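# Inspect clear tray grid and place it accordingly

## Task

Examine the transparent tray. If every cell of its grid is filled, set it down lying flat with all of it on the steel sheet; if some corner of the grid was left unfilled, set it down lying flat with all of it on the red mat instead. At the end neither arm, gripper nor camera cable may touch the tray.

## Robot and tools

Robot: two arms, left_arm and right_arm, each with a two-finger gripper and a wrist camera (cam_left_wrist and cam_right_wrist, both 672x504). Images arrive in that order. There are no fixed cameras.

Frames. The scene frame has its origin at table-top height, midway between the nominal arm bases; +z points up, +x points out over the table, and left_arm sits on the +y side. Arm names do not match image sides. Calibrated bases in the scene frame: left_arm at (-0.028, +0.336, +0.026) m, quat_wxyz (+1.000, 0, 0, -0.011); right_arm at (+0.033, -0.256, +0.037) m, quat_wxyz (+1.000, 0, 0, +0.014). Both bases have +z up. Each arm reports its end_effector_position (m), end_effector_quat_wxyz, velocities, Hand target and wrist-camera pose in its own base frame, so add the base offset to compare with the scene. Reported positions can be off by a few cm, more at long reach. A gripper's fingers point along its own +z and open and close along its y; the reported position is between the pads, roughly 1 cm behind the tips.

A row: every motion call uses rows of 14 numbers, each in [-1, 1]: dx, dy, dz, rx, ry, rz, opening for left_arm, then the same seven for right_arm, always both arms. The six pose numbers are an offset, not a pose: they count from that arm's Hand target as it was when the action or move started, along that arm's base axes, and rotation turns about the Hand target's position. Scale: 1.0 = 0.6 m for dx, dy, dz and 180 degrees for rx, ry, rz, which together form one rotation vector. A translation longer than 1.0 may be shortened along its direction. Opening is absolute: +1 fully open (0.094 m), -1 closed. Six zeros re-request the current Hand target; the opening number is always a live command, so repeat the present opening to keep a gripper as it is.

execute_actions(actions, cameras): actions is a list of actions; each action is a table of up to 15 rows, one row per 1/30 s step, and a short table repeats its last row until 15 steps pass. All rows in an action count from the action's start pose, not the previous row. Each new action starts from the new Hand target, so sending the same offset again moves further. An empty list just returns state and images. Results list end_effector_position at some steps (not the resting ones).

move(target, speed, blend, opening_speed, blocking, cameras): drives each gripper in a straight line toward its offset. target is one row or up to 15 rows, every row offset from the same starting Hand targets. speed is m/s, 0.002 to 2.9, default 0.25 (turns up to twice that in rad/s), one value or one per target. blend, in m, rounds corners for a list. opening_speed (0.2 or more, scale units per second) ramps the gripper; use it near its minimum to squeeze gently. blocking=false returns after about 0.5 s while the move continues. Paths last 0.5 to 10 s, ignore obstacles and the other arm, and overshoot more when fast or when an arm is nearly straight. Do not route a path near an arm's own base; go around it. Opening changes at later list targets happen only after everything is still. The result adds a move: line: done (within 10 mm and 2 degrees), off_target, moving, held or fault, plus limits such as paced (pose clipped) or held (steps withheld; a clearance hold ends the whole move).

wait(seconds 0 to 10) lets time run with commands held. stop brakes a running move. zoom_image(camera, region [x0, y0, x1, y1] in pixels, top-left origin, at most 504x504) enlarges part of a wrist camera's latest image; useful to inspect the tray grid's corners. finished_scene(scene, 1 to 3) ends the scene irreversibly; the task must hold without the robot.

Controller behaviour: each step, commanded orientation is clipped to within 40 degrees of the measured one. Hand target is the last command after clipping. Friction and weight can leave a gripper a centimetre or more short in free air; the next command (even zeros) asks again, and if still short, send the remaining distance. An arm blocked by an object keeps pushing until you command its target back past the gripper.

Gripper readings: grip_measured uses the opening scale, reads up to about 2.7 mm wide when empty and a few mm narrower than a hard held part. It tracks the command until the force limit, so it does not reveal first contact. grip_effort_nm is motor effort (negative closing) and keeps a residue at rest. To release, command well above grip_measured. Joint torques include the arm's weight and have offsets and noise; the first three wrap at ±28 N m. Joint velocities reading "within noise" means the arm is still.

Joint ranges (rad): waist -2.618 to 3.054, shoulder 0 to 3.142, elbow 0 to 3.142 (straight at 2.901), wrist pitch -1.571 to 1.571, wrist yaw -1.571 to 1.571, wrist roll -2.094 to 2.094.

Avoid: dropping or releasing a moving tray, fast contacts and hard presses, pushing beyond a contact, letting anything leave the table, squeezing one gripper on the other's fingers or colliding the arms (can fail the scene), and long loaded or stretched holds: motors heat, MOTOR HOT appears at 75 °C, a fold-and-idle fault at 90 °C, collapse at 100 °C. Loose objects may be nudged briefly by outside pushes. Time spent thinking also passes in the simulation.

Each tool is called as name([rows], argument=value, ...), one row to a line, values as JSON.

## Session

execute_actions(actions=[])

Scene clock: 0.00 s.
left_arm: end_effector_position=(+0.3794, +0.0512, +0.0926) grip_measured=+1.000 grip_effort_nm=n/a end_effector_quat_wxyz=(+0.560, -0.135, +0.816, +0.052) | right_arm: end_effector_position=(+0.3934, -0.0218, +0.0912) grip_measured=+1.000 grip_effort_nm=n/a end_effector_quat_wxyz=(+0.556, +0.034, +0.831, +0.007)
Joint positions: left_arm=[0.037 1.482 0.345 0.752 -0.204 -0.153 0.094] | right_arm=[-0.079 1.516 0.387 0.736 -0.048 0.034 0.094]
Joint velocities: within noise
Joint torques (N m): no reading
Heat: left arm: 29 °C; right arm: 31 °C.
Hand target: left_arm +0.3833, +0.0537, +0.1029; +0.572, -0.140, +0.807, +0.053 | right_arm +0.3989, -0.0204, +0.1045; +0.572, +0.029, +0.820, +0.007
Tool commands: left_gripper/opening=+1.0 right_gripper/opening=+1.0

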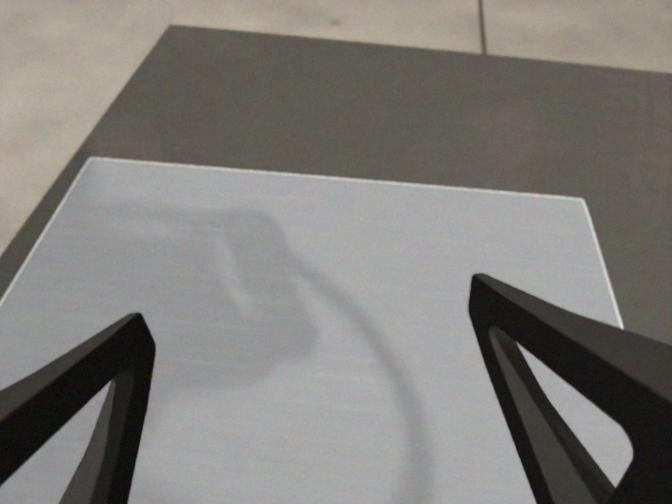

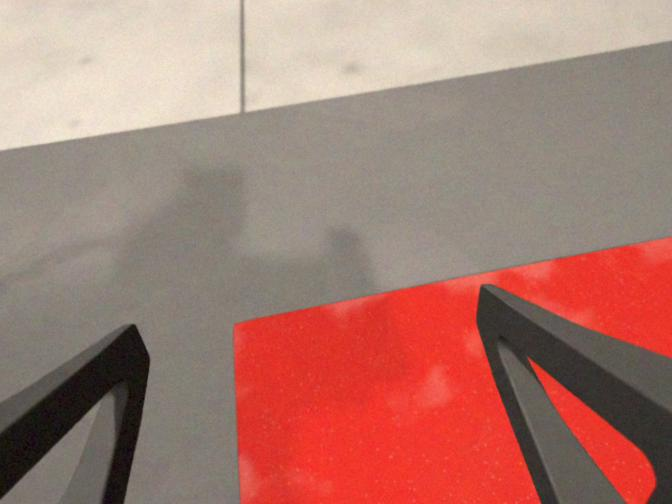

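move(target=[-0.2,0,0.25,0,0.17,0,1,-0.2,0,0.25,0,0.17,0,1])

Scene clock: 7.97 s.
left_arm: end_effector_position=(+0.2653, +0.0511, +0.2420) grip_measured=+1.000 grip_effort_nm=0.012 end_effector_quat_wxyz=(+0.334, -0.113, +0.932, +0.085) | right_arm: end_effector_position=(+0.2791, -0.0191, +0.2433) grip_measured=+1.000 grip_effort_nm=-0.007 end_effector_quat_wxyz=(+0.327, +0.034, +0.944, +0.004)
Joint positions: left_arm=[0.052 1.007 1.135 -1.021 -0.204 -0.117 0.094] | right_arm=[-0.102 1.059 1.183 -1.03 -0.048 -0.014 0.094]
Joint velocities: within noise
Joint torques (N m): left_arm=[0.68 -1.47 7.39 1.14 -0.11 0] | right_arm=[-0.36 -1.43 8.81 1.02 0.01 -0.13]
Heat: left arm: 29 °C; right arm: 33 °C.
Hand target: left_arm +0.2633, +0.0537, +0.2529; +0.339, -0.121, +0.929, +0.088 | right_arm +0.2789, -0.0204, +0.2545; +0.335, +0.030, +0.942, +0.000
Off the commanded pose: left_arm 0.011 m, 1 deg | right_arm 0.011 m, 1 deg.
move: off_target (left_arm, right_arm)

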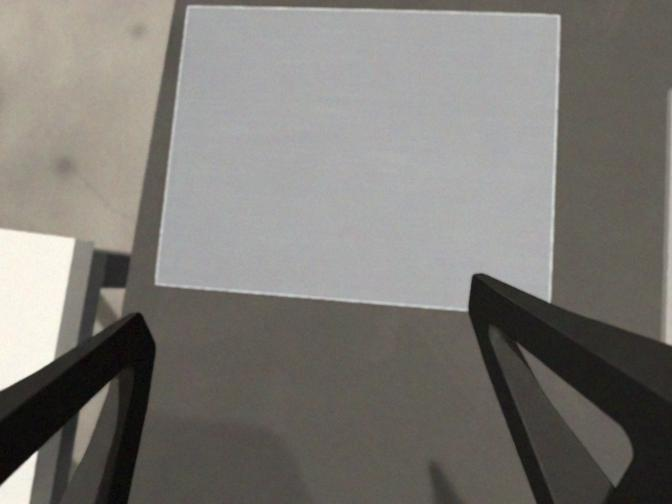

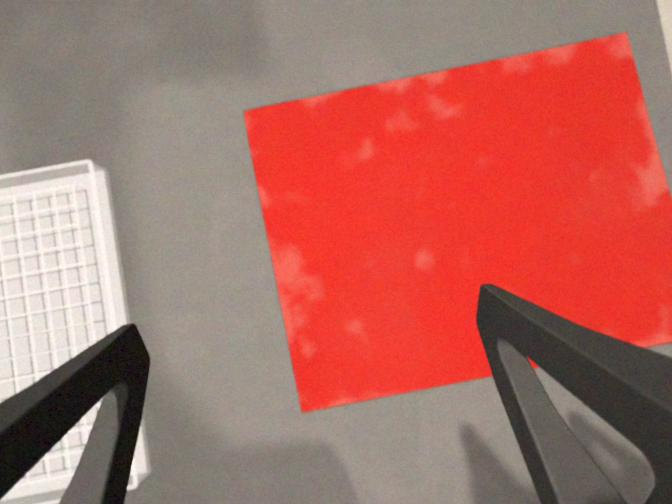

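move(target=[0,0,0,0,0,0,1,0,0.22,0.03,0,0,0,1], cameras=["cam_right_wrist"])

zoom_image(camera="cam_right_wrist", region=[100, 80, 500, 480])

Scene clock: 18.77 s.
left_arm: end_effector_position=(+0.2653, +0.0511, +0.2420) grip_measured=+1.000 grip_effort_nm=0.002 end_effector_quat_wxyz=(+0.334, -0.113, +0.932, +0.085) | right_arm: end_effector_position=(+0.2764, +0.1144, +0.2604) grip_measured=+1.000 grip_effort_nm=-0.012 end_effector_quat_wxyz=(+0.323, +0.020, +0.946, +0.005)
Joint positions: left_arm=[0.052 1.007 1.135 -1.021 -0.204 -0.117 0.094] | right_arm=[0.597 1.228 1.367 -1.143 0.354 0.535 0.094]
Joint velocities: within noise
Joint torques (N m): left_arm=[0.64 -1.46 7.32 1.14 -0.13 0] | right_arm=[0.59 -2.29 9.16 0.87 0.47 0.07]
Heat: left arm: 29 °C; right arm: 33 °C.
Hand target: left_arm +0.2633, +0.0537, +0.2529; +0.339, -0.121, +0.929, +0.088 | right_arm +0.2789, +0.1116, +0.2725; +0.335, +0.030, +0.942, +0.000
Off the commanded pose: left_arm 0.011 m, 1 deg | right_arm 0.013 m, 2 deg.
move: off_target (left_arm, right_arm)
Images, in order (width x height): cam_right_wrist 672x504.

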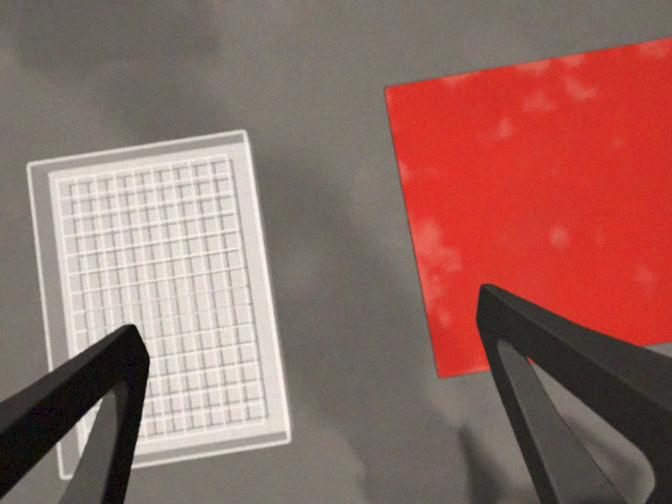

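Scaled by 1.260.

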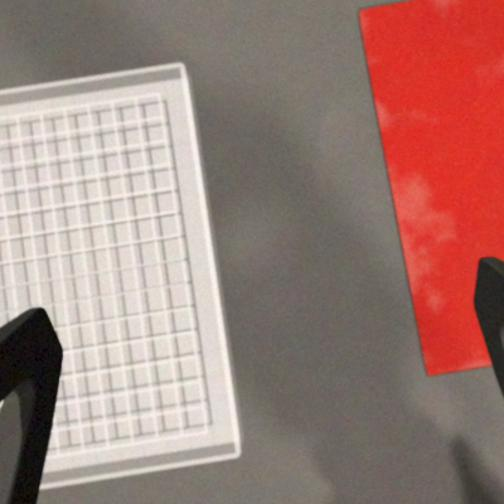

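move(target=[0,0.1,0,0,0,0,1,0,0.17,-0.02,0,0.0,0,1], cameras=["cam_right_wrist"])

zoom_image(camera="cam_right_wrist", region=[120, 90, 370, 290])

zoom_image(camera="cam_right_wrist", region=[140, 270, 390, 500])

Scene clock: 24.80 s.
left_arm: end_effector_position=(+0.2531, +0.1099, +0.2328) grip_measured=+1.000 grip_effort_nm=-0.002 end_effector_quat_wxyz=(+0.307, -0.124, +0.940, +0.084) | right_arm: end_effector_position=(+0.2737, +0.2163, +0.2483) grip_measured=+1.000 grip_effort_nm=-0.022 end_effector_quat_wxyz=(+0.320, +0.018, +0.947, +0.004)
Joint positions: left_arm=[0.41 1.048 1.146 -1.021 0.006 0.145 0.094] | right_arm=[0.915 1.502 1.551 -1.188 0.503 0.839 0.094]
Joint velocities: within noise
Joint torques (N m): left_arm=[0.69 -1.55 7.64 1.7 0.13 0.11] | right_arm=[0.2 -4.97 9.02 0.6 0.64 0.08]
Heat: left arm: 29 °C; right arm: 33 °C.
Hand target: left_arm +0.2633, +0.1137, +0.2529; +0.339, -0.121, +0.929, +0.088 | right_arm +0.2789, +0.2136, +0.2605; +0.335, +0.030, +0.942, +0.000
Off the commanded pose: left_arm 0.023 m, 4 deg | right_arm 0.014 m, 2 deg.
move: off_target (left_arm, right_arm)
Images, in order (width x height): cam_right_wrist 672x504.

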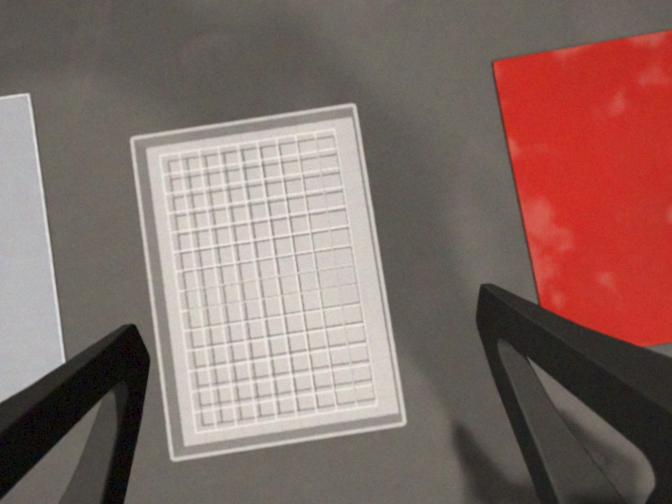

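Scaled by 2.016.

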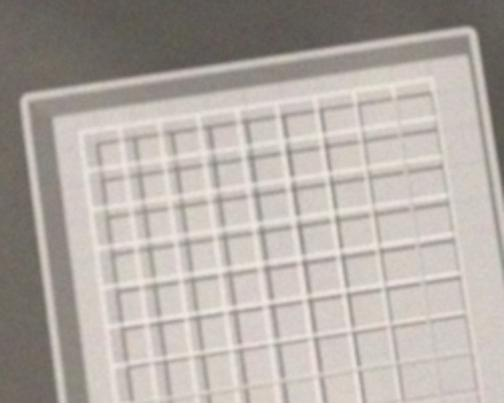

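Scaled by 2.016.

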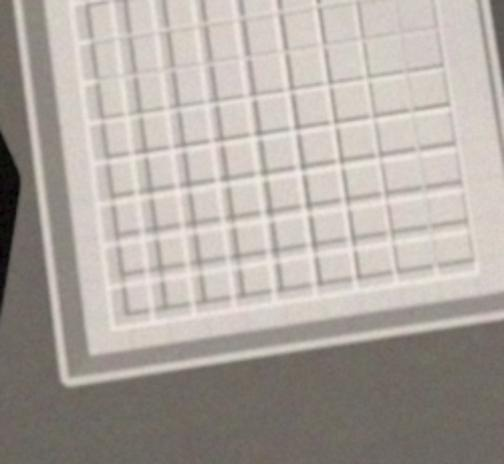

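move(target=[0.067,-0.52,0,-0.057,0.221,-0.079,1,-0.05,-0.45,0,0,0,0,1], cameras=["cam_left_wrist"])

Scene clock: 61.83 s.
left_arm: end_effector_position=(+0.3026, -0.1975, +0.2457) grip_measured=+1.000 grip_effort_nm=0.002 end_effector_quat_wxyz=(+0.101, +0.004, +0.993, -0.061) | right_arm: end_effector_position=(+0.2438, -0.0574, +0.2544) grip_measured=+1.000 grip_effort_nm=-0.012 end_effector_quat_wxyz=(+0.321, +0.038, +0.946, -0.005)
Joint positions: left_arm=[-0.586 1.787 2.002 -1.549 -0.01 -0.576 0.094] | right_arm=[-0.369 1.002 1.221 -1.162 -0.189 -0.227 0.094]
Joint velocities: within noise
Joint torques (N m): left_arm=[0.12 -6.61 6.6 0.51 0.06 -0.03] | right_arm=[-0.44 -0.62 6.27 1.4 -0.35 -0.16]
Heat: left arm: 30 °C; right arm: 33 °C.
Hand target: left_arm +0.3035, -0.1983, +0.2529; +0.000, +0.000, +1.000, +0.000 | right_arm +0.2489, -0.0564, +0.2605; +0.335, +0.030, +0.942, +0.000
Off the commanded pose: left_arm 0.007 m, 14 deg | right_arm 0.008 m, 2 deg.
joint sent to its limit (left arm) — joint 4 (wrist pitch), lower limit. The joint targets are off in position and orientation.
move: off_target (left_arm)
Images, in order (width x height): cam_left_wrist 672x504.

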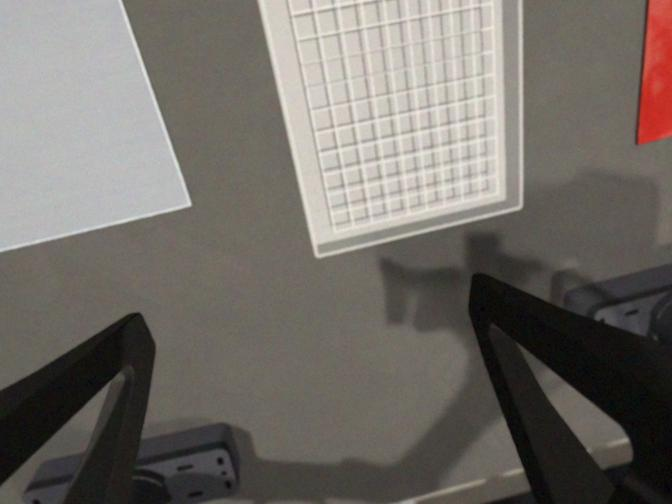

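move(target=[0.2,0,-0.1,0,0,0.06,1,0,0,0,0,0,0,1], cameras=["cam_left_wrist"])

Scene clock: 71.33 s.
left_arm: end_effector_position=(+0.4207, -0.1963, +0.1876) grip_measured=+1.000 grip_effort_nm=-0.002 end_effector_quat_wxyz=(+0.089, -0.091, +0.991, -0.051) | right_arm: end_effector_position=(+0.2437, -0.0578, +0.2544) grip_measured=+1.000 grip_effort_nm=-0.017 end_effector_quat_wxyz=(+0.320, +0.039, +0.946, -0.005)
Joint positions: left_arm=[-0.44 2.244 2.438 -1.558 -0.003 -0.624 0.094] | right_arm=[-0.371 1.002 1.221 -1.162 -0.189 -0.227 0.094]
Joint velocities: within noise
Joint torques (N m): left_arm=[0.25 -10.13 6.57 0.56 0.01 -0.04] | right_arm=[-0.38 -0.55 6.31 1.4 -0.35 -0.16]
Heat: left arm: 29 °C; right arm: 35 °C.
Hand target: left_arm +0.4235, -0.1983, +0.1929; +0.000, -0.094, +0.996, +0.000 | right_arm +0.2489, -0.0564, +0.2605; +0.335, +0.030, +0.942, +0.000
Off the commanded pose: left_arm 0.006 m, 12 deg | right_arm 0.008 m, 2 deg.
joint sent to its limit (left arm) — joint 4 (wrist pitch), lower limit. The joint targets are off in position and orientation.
move: off_target (left_arm)
Images, in order (width x height): cam_left_wrist 672x504.

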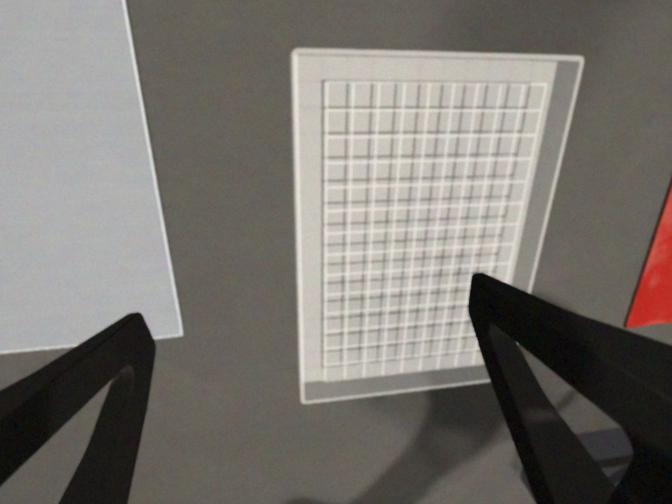

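move(target=[0.0,0,-0.13,0,0,0.0,1,0,0,0,0,0,0,1], cameras=["cam_left_wrist"])

Scene clock: 78.23 s.
left_arm: end_effector_position=(+0.4242, -0.2012, +0.1183) grip_measured=+1.000 grip_effort_nm=0.007 end_effector_quat_wxyz=(+0.023, -0.089, +0.996, -0.011) | right_arm: end_effector_position=(+0.2437, -0.0578, +0.2544) grip_measured=+1.000 grip_effort_nm=-0.022 end_effector_quat_wxyz=(+0.320, +0.039, +0.946, -0.005)
Joint positions: left_arm=[-0.446 2.399 2.438 -1.558 -0.003 -0.624 0.094] | right_arm=[-0.371 1.002 1.221 -1.162 -0.189 -0.227 0.094]
Joint velocities: within noise
Joint torques (N m): left_arm=[0.25 -11.32 4 0.26 0.04 -0.04] | right_arm=[-0.38 -0.47 6.22 1.43 -0.33 -0.19]
Heat: left arm: 30 °C; right arm: 35 °C.
Hand target: left_arm +0.4235, -0.1983, +0.1149; +0.000, -0.094, +0.996, +0.000 | right_arm +0.2489, -0.0564, +0.2605; +0.335, +0.030, +0.942, +0.000
Off the commanded pose: left_arm 0.004 m, 3 deg | right_arm 0.008 m, 2 deg.
joint sent to its limit (left arm) — joint 4 (wrist pitch), lower limit. The joint targets are off in position, not in orientation.
move: off_target (left_arm)
Images, in order (width x height): cam_left_wrist 672x504.

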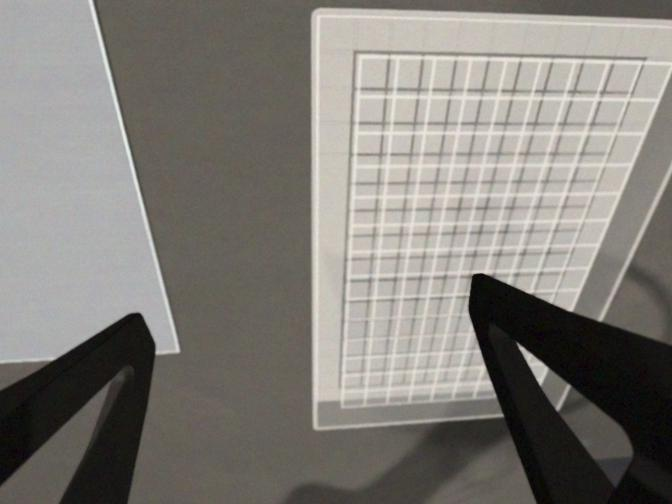

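move(target=[0.0,0,-0.075,0,0,0.0,1,0,0,0,0,0,0,1], cameras=["cam_left_wrist"])

Scene clock: 92.27 s.
left_arm: end_effector_position=(+0.4182, -0.1983, +0.0766) grip_measured=+1.000 grip_effort_nm=0.007 end_effector_quat_wxyz=(-0.003, -0.089, +0.996, +0.004) | right_arm: end_effector_position=(+0.2437, -0.0578, +0.2544) grip_measured=+1.000 grip_effort_nm=-0.012 end_effector_quat_wxyz=(+0.320, +0.039, +0.946, -0.005)
Joint positions: left_arm=[-0.446 2.399 2.27 -1.451 -0.003 -0.624 0.094] | right_arm=[-0.371 1.002 1.221 -1.162 -0.189 -0.227 0.094]
Joint velocities: within noise
Joint torques (N m): left_arm=[0.27 -11.25 3.44 0.55 0.02 -0.03] | right_arm=[-0.4 -0.38 6.39 1.4 -0.36 -0.13]
Heat: left arm: 31 °C; right arm: 36 °C.
Hand target: left_arm +0.4235, -0.1983, +0.0699; +0.000, -0.094, +0.996, +0.000 | right_arm +0.2489, -0.0564, +0.2605; +0.335, +0.030, +0.942, +0.000
Off the commanded pose: left_arm 0.009 m, 1 deg | right_arm 0.008 m, 2 deg.
move: done
Images, in order (width x height): cam_left_wrist 672x504.

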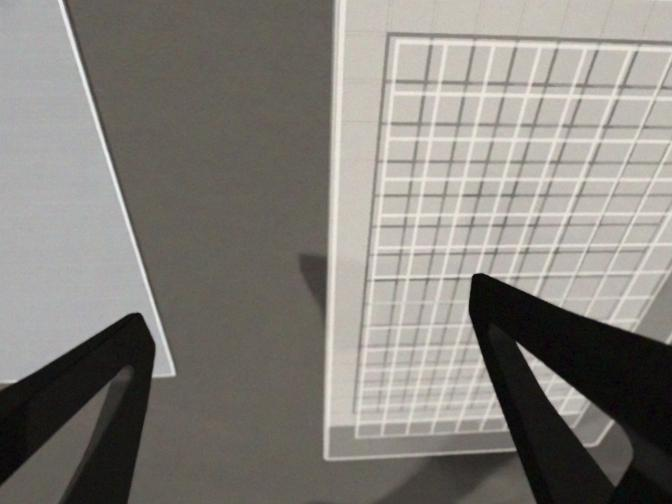

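move(target=[0.0,-0.01,-0.068,0,0,0.0,1,0,0,0,0,0,0,1], cameras=["cam_left_wrist"])

Scene clock: 98.80 s.
left_arm: end_effector_position=(+0.4213, -0.1998, +0.0389) grip_measured=+1.000 grip_effort_nm=-0.002 end_effector_quat_wxyz=(+0.000, -0.095, +0.996, +0.002) | right_arm: end_effector_position=(+0.2437, -0.0578, +0.2544) grip_measured=+1.000 grip_effort_nm=-0.012 end_effector_quat_wxyz=(+0.320, +0.039, +0.946, -0.005)
Joint positions: left_arm=[-0.446 2.402 2.126 -1.298 -0.003 -0.636 0.094] | right_arm=[-0.371 1.002 1.221 -1.162 -0.189 -0.227 0.094]
Joint velocities: within noise
Joint torques (N m): left_arm=[-0.62 -10.76 3.59 0.57 0.04 -0.04] | right_arm=[-0.43 -0.51 6.3 1.4 -0.38 -0.15]
Heat: left arm: 31 °C; right arm: 37 °C.
Hand target: left_arm +0.4235, -0.2043, +0.0291; +0.000, -0.094, +0.996, +0.000 | right_arm +0.2489, -0.0564, +0.2605; +0.335, +0.030, +0.942, +0.000
Off the commanded pose: left_arm 0.011 m, 0 deg | right_arm 0.008 m, 2 deg.
move: off_target (left_arm)
Images, in order (width x height): cam_left_wrist 672x504.

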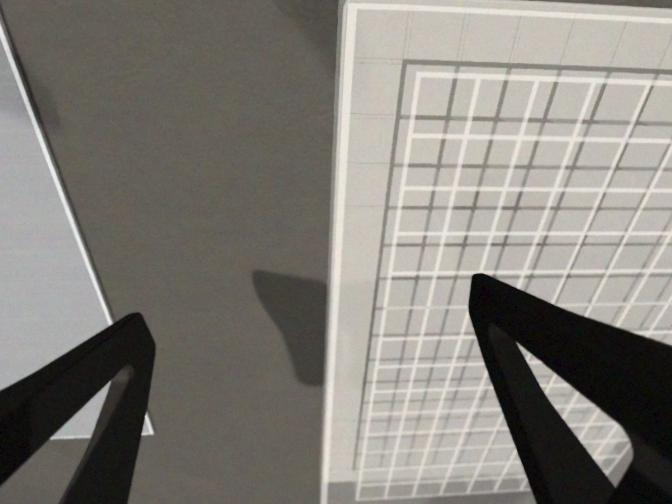

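move(target=[0.0,-0.012,-0.03,0,0,0.0,-0.3,0,0,0,0,0,0,1], cameras=["cam_left_wrist"], speed=0.05)

Scene clock: 106.30 s.
left_arm: end_effector_position=(+0.4211, -0.2085, +0.0217) grip_measured=-0.298 grip_effort_nm=-0.115 end_effector_quat_wxyz=(+0.000, -0.093, +0.996, +0.002) | right_arm: end_effector_position=(+0.2436, -0.0582, +0.2544) grip_measured=+1.000 grip_effort_nm=-0.017 end_effector_quat_wxyz=(+0.320, +0.040, +0.946, -0.005)
Joint positions: left_arm=[-0.463 2.425 2.099 -1.245 -0.003 -0.65 0.033] | right_arm=[-0.372 1.002 1.221 -1.162 -0.189 -0.227 0.094]
Joint velocities: within noise
Joint torques (N m): left_arm=[-0.36 -10.76 3.58 0.55 0.01 -0.03] | right_arm=[-0.47 -0.49 6.3 1.41 -0.36 -0.16]
Heat: left arm: 31 °C; right arm: 37 °C.
Hand target: left_arm +0.4235, -0.2115, +0.0111; +0.000, -0.094, +0.996, +0.000 | right_arm +0.2489, -0.0564, +0.2605; +0.335, +0.030, +0.942, +0.000
Off the commanded pose: left_arm 0.011 m, 0 deg | right_arm 0.008 m, 2 deg.
move: off_target (left_arm)
Images, in order (width x height): cam_left_wrist 672x504.

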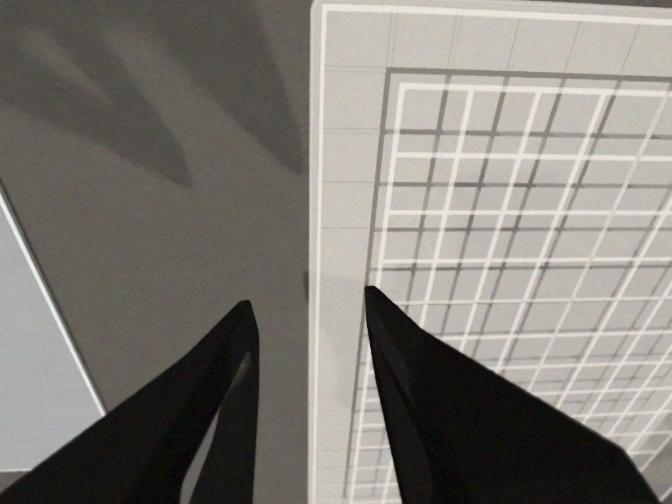

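move(target=[0.0,0,-0.035,0,0,0.0,-0.3,0,0,0,0,0,0,1], cameras=["cam_left_wrist"], speed=0.05)

Scene clock: 111.60 s.
left_arm: end_effector_position=(+0.4219, -0.2080, +0.0009) grip_measured=-0.298 grip_effort_nm=-0.110 end_effector_quat_wxyz=(+0.000, -0.094, +0.996, +0.002) | right_arm: end_effector_position=(+0.2436, -0.0582, +0.2544) grip_measured=+1.000 grip_effort_nm=-0.017 end_effector_quat_wxyz=(+0.320, +0.040, +0.946, -0.005)
Joint positions: left_arm=[-0.462 2.441 2.043 -1.175 -0.003 -0.65 0.033] | right_arm=[-0.372 1.002 1.221 -1.162 -0.189 -0.227 0.094]
Joint velocities: within noise
Joint torques (N m): left_arm=[-0.38 -10.73 3.48 0.58 0.03 -0.04] | right_arm=[-0.44 -0.55 6.28 1.38 -0.35 -0.15]
Heat: left arm: 32 °C; right arm: 37 °C.
Hand target: left_arm +0.4235, -0.2115, -0.0099; +0.000, -0.094, +0.996, +0.000 | right_arm +0.2489, -0.0564, +0.2605; +0.335, +0.030, +0.942, +0.000
Off the commanded pose: left_arm 0.011 m, 0 deg | right_arm 0.008 m, 2 deg.
move: off_target (left_arm)
Images, in order (width x height): cam_left_wrist 672x504.

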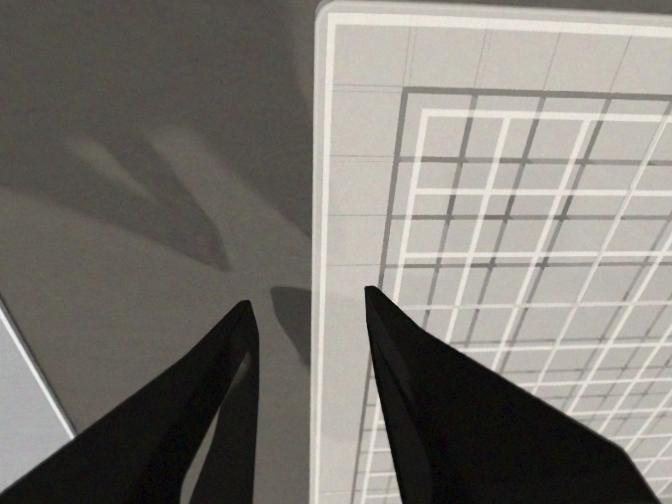

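move(target=[0.0,0,-0.018,0,0,0.0,-0.3,0,0,0,0,0,0,1], cameras=["cam_left_wrist"], speed=0.04)

move(target=[0.0,0.003,0,0,0,0.0,-1,0,0,0,0,0,0,1], cameras=["cam_left_wrist"], opening_speed=0.3)

Scene clock: 116.93 s.
left_arm: end_effector_position=(+0.4232, -0.2055, -0.0093) grip_measured=-0.298 grip_effort_nm=-0.110 end_effector_quat_wxyz=(+0.000, -0.097, +0.995, +0.002) | right_arm: end_effector_position=(+0.2436, -0.0582, +0.2544) grip_measured=+1.000 grip_effort_nm=-0.012 end_effector_quat_wxyz=(+0.320, +0.040, +0.946, -0.005)
Joint positions: left_arm=[-0.455 2.45 2.019 -1.141 -0.003 -0.65 0.033] | right_arm=[-0.372 1.002 1.221 -1.162 -0.189 -0.227 0.094]
Joint velocities: within noise
Joint torques (N m): left_arm=[-0.39 -10.78 3.36 0.58 0.02 -0.04] | right_arm=[-0.47 -0.5 6.24 1.37 -0.34 -0.13]
Heat: left arm: 32 °C; right arm: 37 °C.
Hand target: left_arm +0.4235, -0.2115, -0.0207; +0.000, -0.094, +0.996, +0.000 | right_arm +0.2489, -0.0564, +0.2605; +0.335, +0.030, +0.942, +0.000
Off the commanded pose: left_arm 0.013 m, 0 deg | right_arm 0.008 m, 2 deg.
move: off_target (left_arm)
Images, in order (width x height): cam_left_wrist 672x504.

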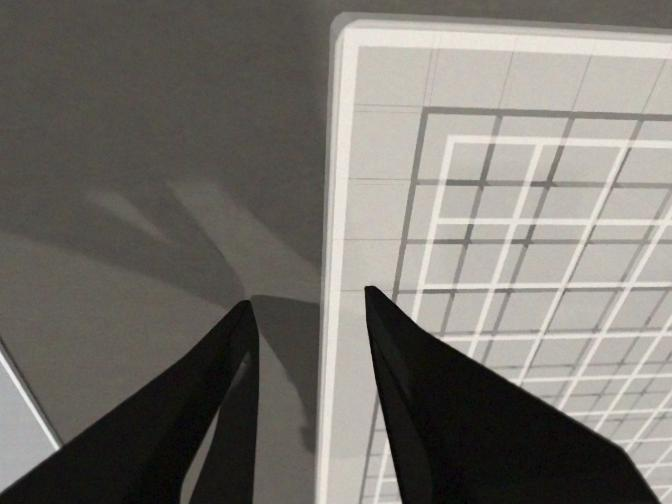

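Scene clock: 119.77 s.
left_arm: end_effector_position=(+0.4217, -0.2097, -0.0105) grip_measured=-0.948 grip_effort_nm=-1.033 end_effector_quat_wxyz=(+0.000, -0.092, +0.996, -0.001) | right_arm: end_effector_position=(+0.2436, -0.0582, +0.2544) grip_measured=+1.000 grip_effort_nm=-0.012 end_effector_quat_wxyz=(+0.320, +0.040, +0.946, -0.005)
Joint positions: left_arm=[-0.463 2.45 2.014 -1.133 0.001 -0.647 0.002] | right_arm=[-0.372 1.002 1.221 -1.162 -0.189 -0.227 0.094]
Joint velocities: within noise
Joint torques (N m): left_arm=[-0.13 -10.99 3.38 0.54 -0.02 -0.04] | right_arm=[-0.5 -0.51 6.23 1.38 -0.38 -0.17]
Heat: left arm: 32 °C; right arm: 37 °C.
Hand target: left_arm +0.4235, -0.2097, -0.0207; +0.000, -0.094, +0.996, +0.000 | right_arm +0.2489, -0.0564, +0.2605; +0.335, +0.030, +0.942, +0.000
Off the commanded pose: left_arm 0.010 m, 0 deg | right_arm 0.008 m, 2 deg.
move: done
Images, in order (width x height): cam_left_wrist 672x504.

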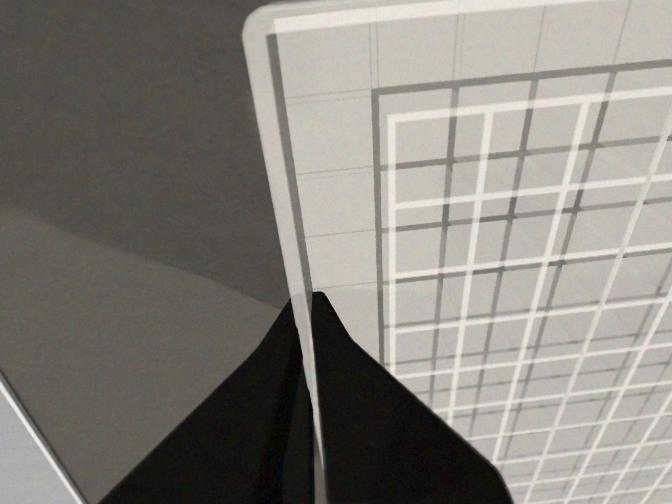

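move(target=[0.0,0,0.12,0,0,0.0,-1,0,0,0,0,0,0,1], cameras=["cam_left_wrist","cam_right_wrist"], speed=0.06)

Scene clock: 124.90 s.
left_arm: end_effector_position=(+0.4164, -0.2027, +0.0298) grip_measured=-0.948 grip_effort_nm=-1.023 end_effector_quat_wxyz=(-0.015, -0.092, +0.995, +0.022) | right_arm: end_effector_position=(+0.2437, -0.0579, +0.2545) grip_measured=+1.000 grip_effort_nm=-0.017 end_effector_quat_wxyz=(+0.321, +0.040, +0.946, -0.004)
Joint positions: left_arm=[-0.463 2.45 2.174 -1.344 -0.02 -0.648 0.002] | right_arm=[-0.372 1.002 1.221 -1.162 -0.19 -0.227 0.094]
Joint velocities: within noise
Joint torques (N m): left_arm=[-0.14 -14.31 7.68 0 0.12 0.01] | right_arm=[-0.54 -0.57 6.26 1.36 -0.39 -0.14]
Heat: left arm: 32 °C; right arm: 38 °C.
Hand target: left_arm +0.4235, -0.2097, +0.0513; +0.000, -0.094, +0.996, +0.000 | right_arm +0.2489, -0.0564, +0.2605; +0.335, +0.030, +0.942, +0.000
Off the commanded pose: left_arm 0.024 m, 3 deg | right_arm 0.008 m, 2 deg.
move: off_target (left_arm)

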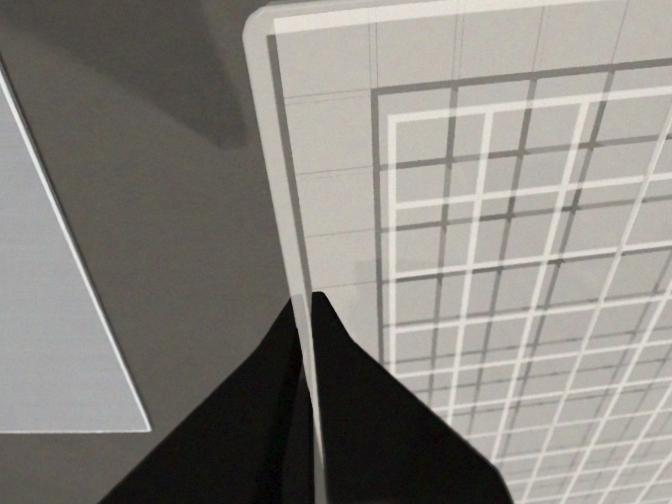

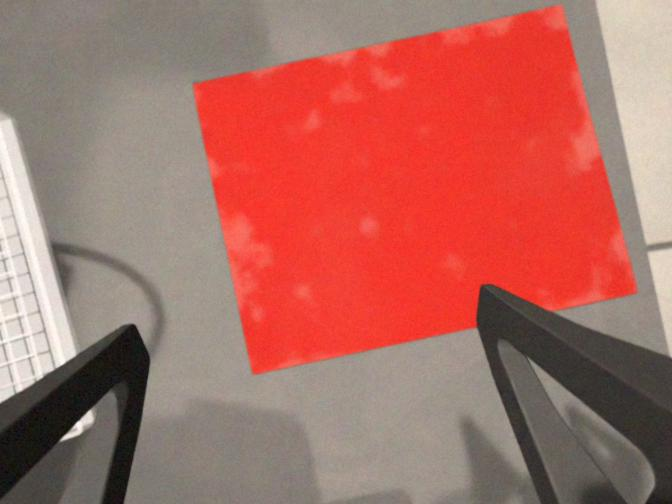

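move([
  [0,0,0.25,0,0,0,-1,0,0,0,0,0,0,1],
  [-0.08,0.4,0.25,0,0,0.5,-1,0,0,0,0,0,0,1],
], cameras=["cam_left_wrist","cam_right_wrist"], speed=0.15)

Scene clock: 145.70 s.
left_arm: end_effector_position=(+0.3784, +0.0320, +0.1733) grip_measured=-0.948 grip_effort_nm=-1.023 end_effector_quat_wxyz=(-0.013, +0.764, -0.645, -0.004) | right_arm: end_effector_position=(+0.2437, -0.0579, +0.2545) grip_measured=+1.000 grip_effort_nm=-0.017 end_effector_quat_wxyz=(+0.321, +0.040, +0.946, -0.004)
Joint positions: left_arm=[0.071 2.013 2.031 -1.577 -0.023 -1.668 0.002] | right_arm=[-0.372 1.002 1.221 -1.162 -0.19 -0.227 0.094]
Joint velocities: within noise
Joint torques (N m): left_arm=[0.43 -15.98 3.86 0.37 0.13 -0.06] | right_arm=[-0.5 -0.55 6.26 1.39 -0.38 -0.17]
Heat: left arm: 34 °C; right arm: 38 °C.
Hand target: left_arm +0.3755, +0.0303, +0.2013; +0.000, +0.770, -0.638, +0.000 | right_arm +0.2489, -0.0564, +0.2605; +0.335, +0.030, +0.942, +0.000
Off the commanded pose: left_arm 0.028 m, 2 deg | right_arm 0.008 m, 2 deg.
joint read past its limit (left arm) — joint 4 (wrist pitch), lower limit.
joint sent to its limit (left arm) — joint 4 (wrist pitch), lower limit. The joint targets are off in position and orientation.
move: off_target (left_arm)

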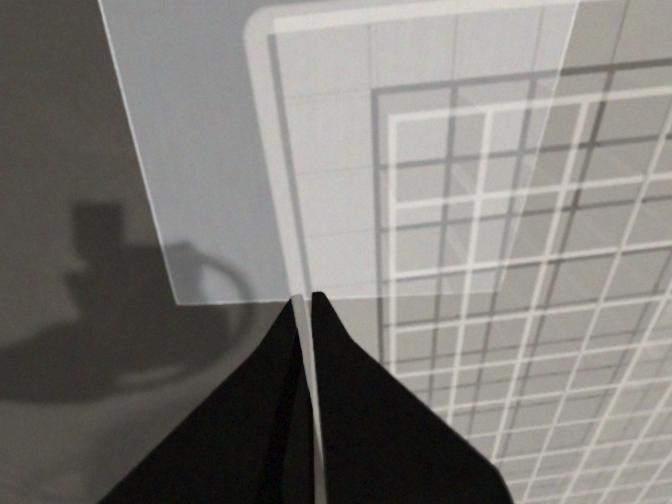

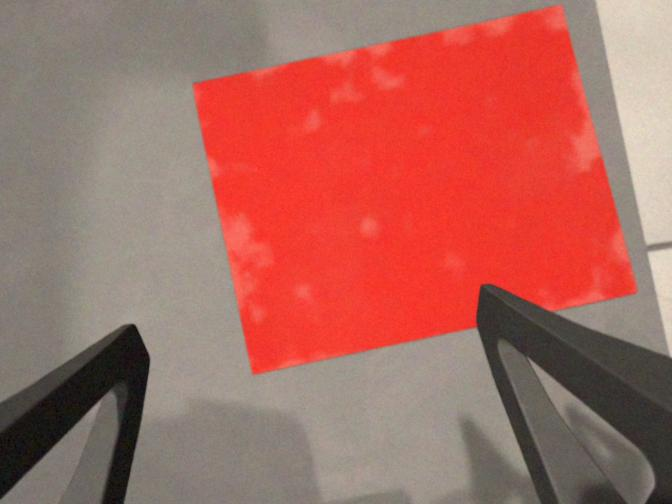

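move(target=[0,0.0,-0.14,0,0,-0.015,-1,0,0,0,0,0,0,1], cameras=["cam_left_wrist"], speed=0.12)

Scene clock: 156.73 s.
left_arm: end_effector_position=(+0.3629, +0.0309, +0.1092) grip_measured=-0.948 grip_effort_nm=-1.023 end_effector_quat_wxyz=(+0.018, +0.755, -0.654, -0.035) | right_arm: end_effector_position=(+0.2437, -0.0579, +0.2545) grip_measured=+1.000 grip_effort_nm=-0.007 end_effector_quat_wxyz=(+0.321, +0.040, +0.946, -0.004)
Joint positions: left_arm=[0.071 2.004 1.758 -1.4 -0.023 -1.644 0.002] | right_arm=[-0.372 1.002 1.221 -1.162 -0.19 -0.227 0.094]
Joint velocities: within noise
Joint torques (N m): left_arm=[0.32 -11.44 3.93 0.67 0.16 0.11] | right_arm=[-0.39 -0.44 6.37 1.41 -0.36 -0.15]
Heat: left arm: 33 °C; right arm: 38 °C.
Hand target: left_arm +0.3755, +0.0303, +0.1173; +0.000, +0.755, -0.656, +0.000 | right_arm +0.2489, -0.0564, +0.2605; +0.335, +0.030, +0.942, +0.000
Off the commanded pose: left_arm 0.015 m, 4 deg | right_arm 0.008 m, 2 deg.
move: off_target (left_arm)
Images, in order (width x height): cam_left_wrist 672x504.

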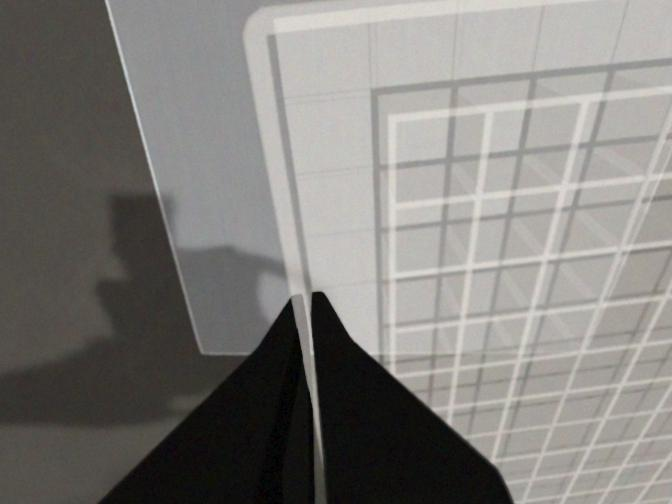

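move(target=[0,0.15,-0.08,0,0,0,-1,0,0,0,0,0,0,1], cameras=["cam_left_wrist"], speed=0.12)

Scene clock: 164.03 s.
left_arm: end_effector_position=(+0.3629, +0.1199, +0.0697) grip_measured=-0.948 grip_effort_nm=-1.023 end_effector_quat_wxyz=(+0.015, +0.758, -0.652, -0.021) | right_arm: end_effector_position=(+0.2437, -0.0579, +0.2545) grip_measured=+1.000 grip_effort_nm=-0.017 end_effector_quat_wxyz=(+0.321, +0.040, +0.946, -0.004)
Joint positions: left_arm=[0.307 2.06 1.686 -1.244 -0.02 -1.415 0.002] | right_arm=[-0.372 1.002 1.221 -1.162 -0.19 -0.227 0.094]
Joint velocities: within noise
Joint torques (N m): left_arm=[0.05 -9.7 4.08 0.69 0.14 0.11] | right_arm=[-0.43 -0.53 6.22 1.38 -0.36 -0.15]
Heat: left arm: 33 °C; right arm: 39 °C.
Hand target: left_arm +0.3755, +0.1203, +0.0693; +0.000, +0.755, -0.656, +0.000 | right_arm +0.2489, -0.0564, +0.2605; +0.335, +0.030, +0.942, +0.000
Off the commanded pose: left_arm 0.013 m, 3 deg | right_arm 0.008 m, 2 deg.
move: off_target (left_arm)
Images, in order (width x height): cam_left_wrist 672x504.

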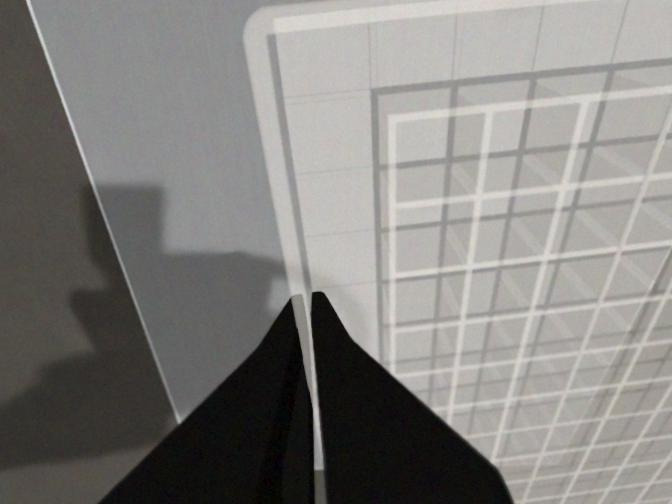

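move(target=[0,0,-0.02,0,0,0,-1,0.05,0.25,0.06,0.22,0,0,1], speed=0.2)

Scene clock: 174.87 s.
left_arm: end_effector_position=(+0.3630, +0.1212, +0.0609) grip_measured=-0.948 grip_effort_nm=-1.018 end_effector_quat_wxyz=(+0.012, +0.759, -0.650, -0.019) | right_arm: end_effector_position=(+0.2736, +0.0895, +0.2917) grip_measured=+1.000 grip_effort_nm=-0.017 end_effector_quat_wxyz=(+0.292, +0.152, +0.893, +0.307)
Joint positions: left_arm=[0.31 2.06 1.651 -1.201 -0.02 -1.415 0.002] | right_arm=[0.04 1.045 1.252 -0.999 -0.45 0.565 0.094]
Joint velocities: within noise
Joint torques (N m): left_arm=[0.08 -9.1 3.93 0.71 0.13 0.12] | right_arm=[0.4 -1.39 4.93 1.86 -0.43 -0.02]
Heat: left arm: 33 °C; right arm: 39 °C.
Hand target: left_arm +0.3755, +0.1203, +0.0573; +0.000, +0.755, -0.656, +0.000 | right_arm +0.2789, +0.0936, +0.2965; +0.305, +0.141, +0.886, +0.319
Off the commanded pose: left_arm 0.013 m, 3 deg | right_arm 0.008 m, 2 deg.
move: off_target (left_arm)

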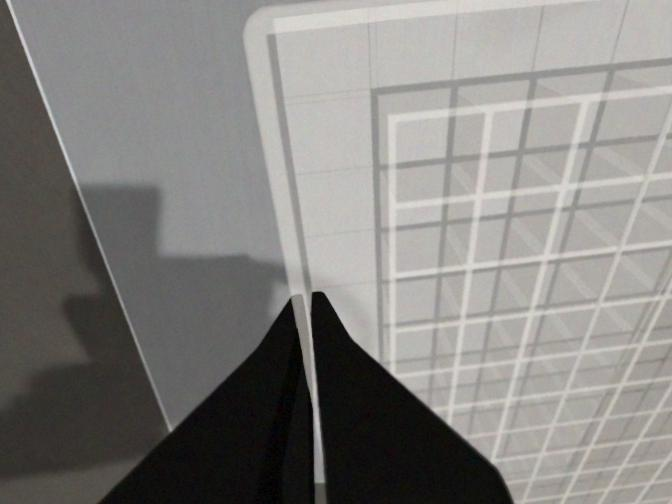

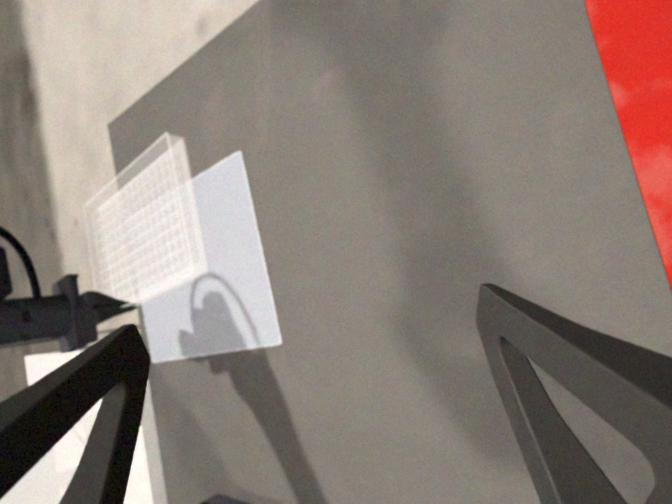

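move(target=[-0.07,-0.06,-0.04,0,0,0,-1,0,0,0,0,0,0,1], speed=0.12)

zoom_image(camera="cam_right_wrist", region=[50, 100, 350, 400])

Scene clock: 183.70 s.
left_arm: end_effector_position=(+0.3175, +0.0837, +0.0155) grip_measured=-0.948 grip_effort_nm=-1.023 end_effector_quat_wxyz=(+0.038, +0.751, -0.659, -0.035) | right_arm: end_effector_position=(+0.2736, +0.0895, +0.2917) grip_measured=+1.000 grip_effort_nm=-0.017 end_effector_quat_wxyz=(+0.292, +0.152, +0.893, +0.307)
Joint positions: left_arm=[0.247 1.967 1.321 -1.026 -0.014 -1.455 0.002] | right_arm=[0.04 1.045 1.252 -0.999 -0.45 0.565 0.094]
Joint velocities: within noise
Joint torques (N m): left_arm=[-0.34 -14.12 3.36 0.53 0.09 -0.03] | right_arm=[0.49 -1.37 5.01 1.87 -0.41 0]
Heat: left arm: 33 °C; right arm: 39 °C.
Hand target: left_arm +0.3335, +0.0843, +0.0333; +0.000, +0.755, -0.656, +0.000 | right_arm +0.2789, +0.0936, +0.2965; +0.305, +0.141, +0.886, +0.319
Off the commanded pose: left_arm 0.024 m, 6 deg | right_arm 0.008 m, 2 deg.
move: off_target (left_arm)

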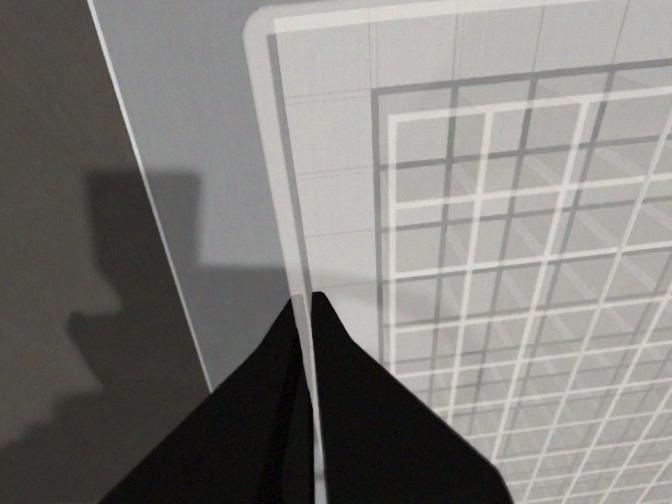

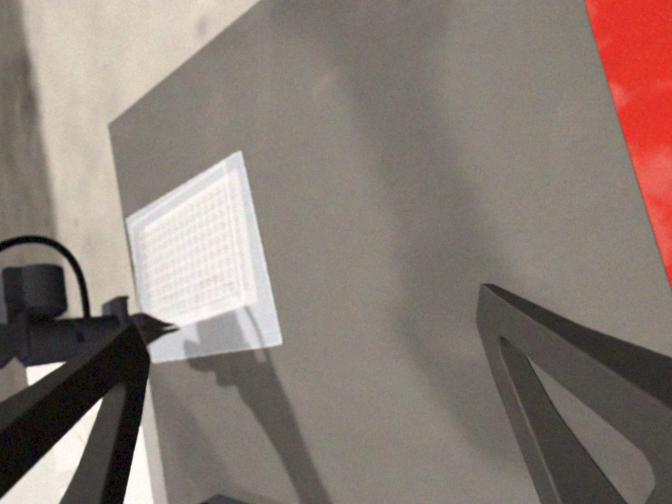

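Scaled by 1.680.

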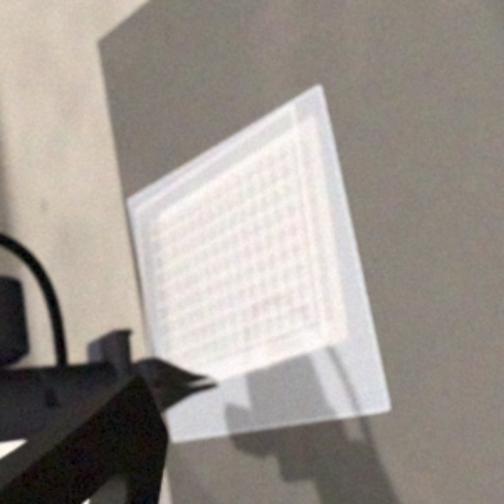

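move(target=[-0.03,-0.015,-0.02,0,0,0,-1,0,0,0,0,0,0,1], speed=0.08)

zoom_image(camera="cam_right_wrist", region=[50, 100, 350, 400])

Scene clock: 189.27 s.
left_arm: end_effector_position=(+0.3042, +0.0771, +0.0064) grip_measured=-0.948 grip_effort_nm=-1.018 end_effector_quat_wxyz=(+0.030, +0.758, -0.651, -0.022) | right_arm: end_effector_position=(+0.2736, +0.0895, +0.2917) grip_measured=+1.000 grip_effort_nm=-0.017 end_effector_quat_wxyz=(+0.292, +0.152, +0.893, +0.307)
Joint positions: left_arm=[0.244 1.909 1.201 -0.939 -0.002 -1.479 0.002] | right_arm=[0.04 1.045 1.252 -0.999 -0.45 0.565 0.094]
Joint velocities: within noise
Joint torques (N m): left_arm=[-0.7 -12.97 3.14 0.41 0.04 0] | right_arm=[0.57 -1.36 4.94 1.84 -0.4 0]
Heat: left arm: 33 °C; right arm: 40 °C.
Hand target: left_arm +0.3155, +0.0753, +0.0213; +0.000, +0.755, -0.656, +0.000 | right_arm +0.2789, +0.0936, +0.2965; +0.305, +0.141, +0.886, +0.319
Off the commanded pose: left_arm 0.019 m, 4 deg | right_arm 0.008 m, 2 deg.
move: off_target (left_arm)

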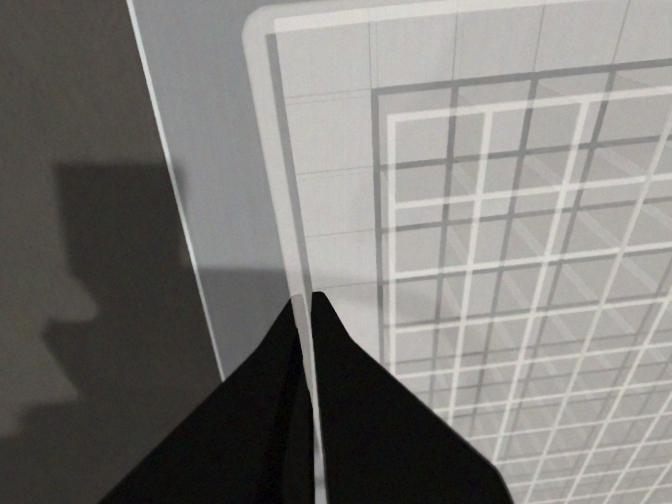

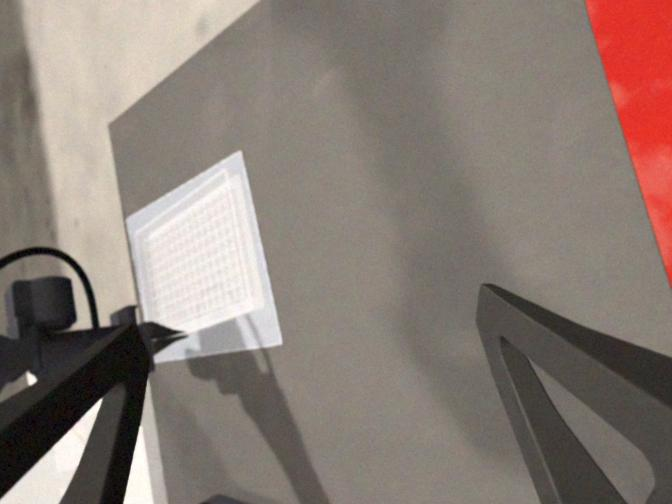

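Scaled by 1.680.

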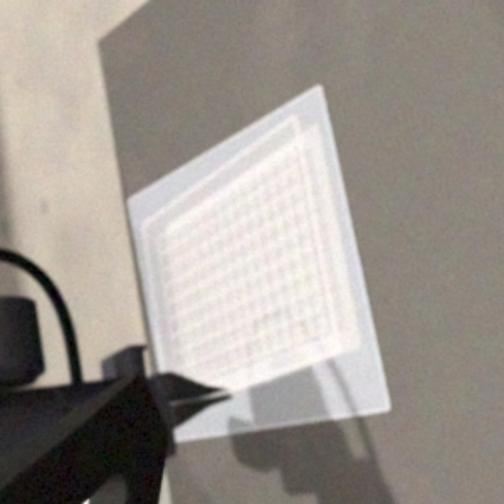

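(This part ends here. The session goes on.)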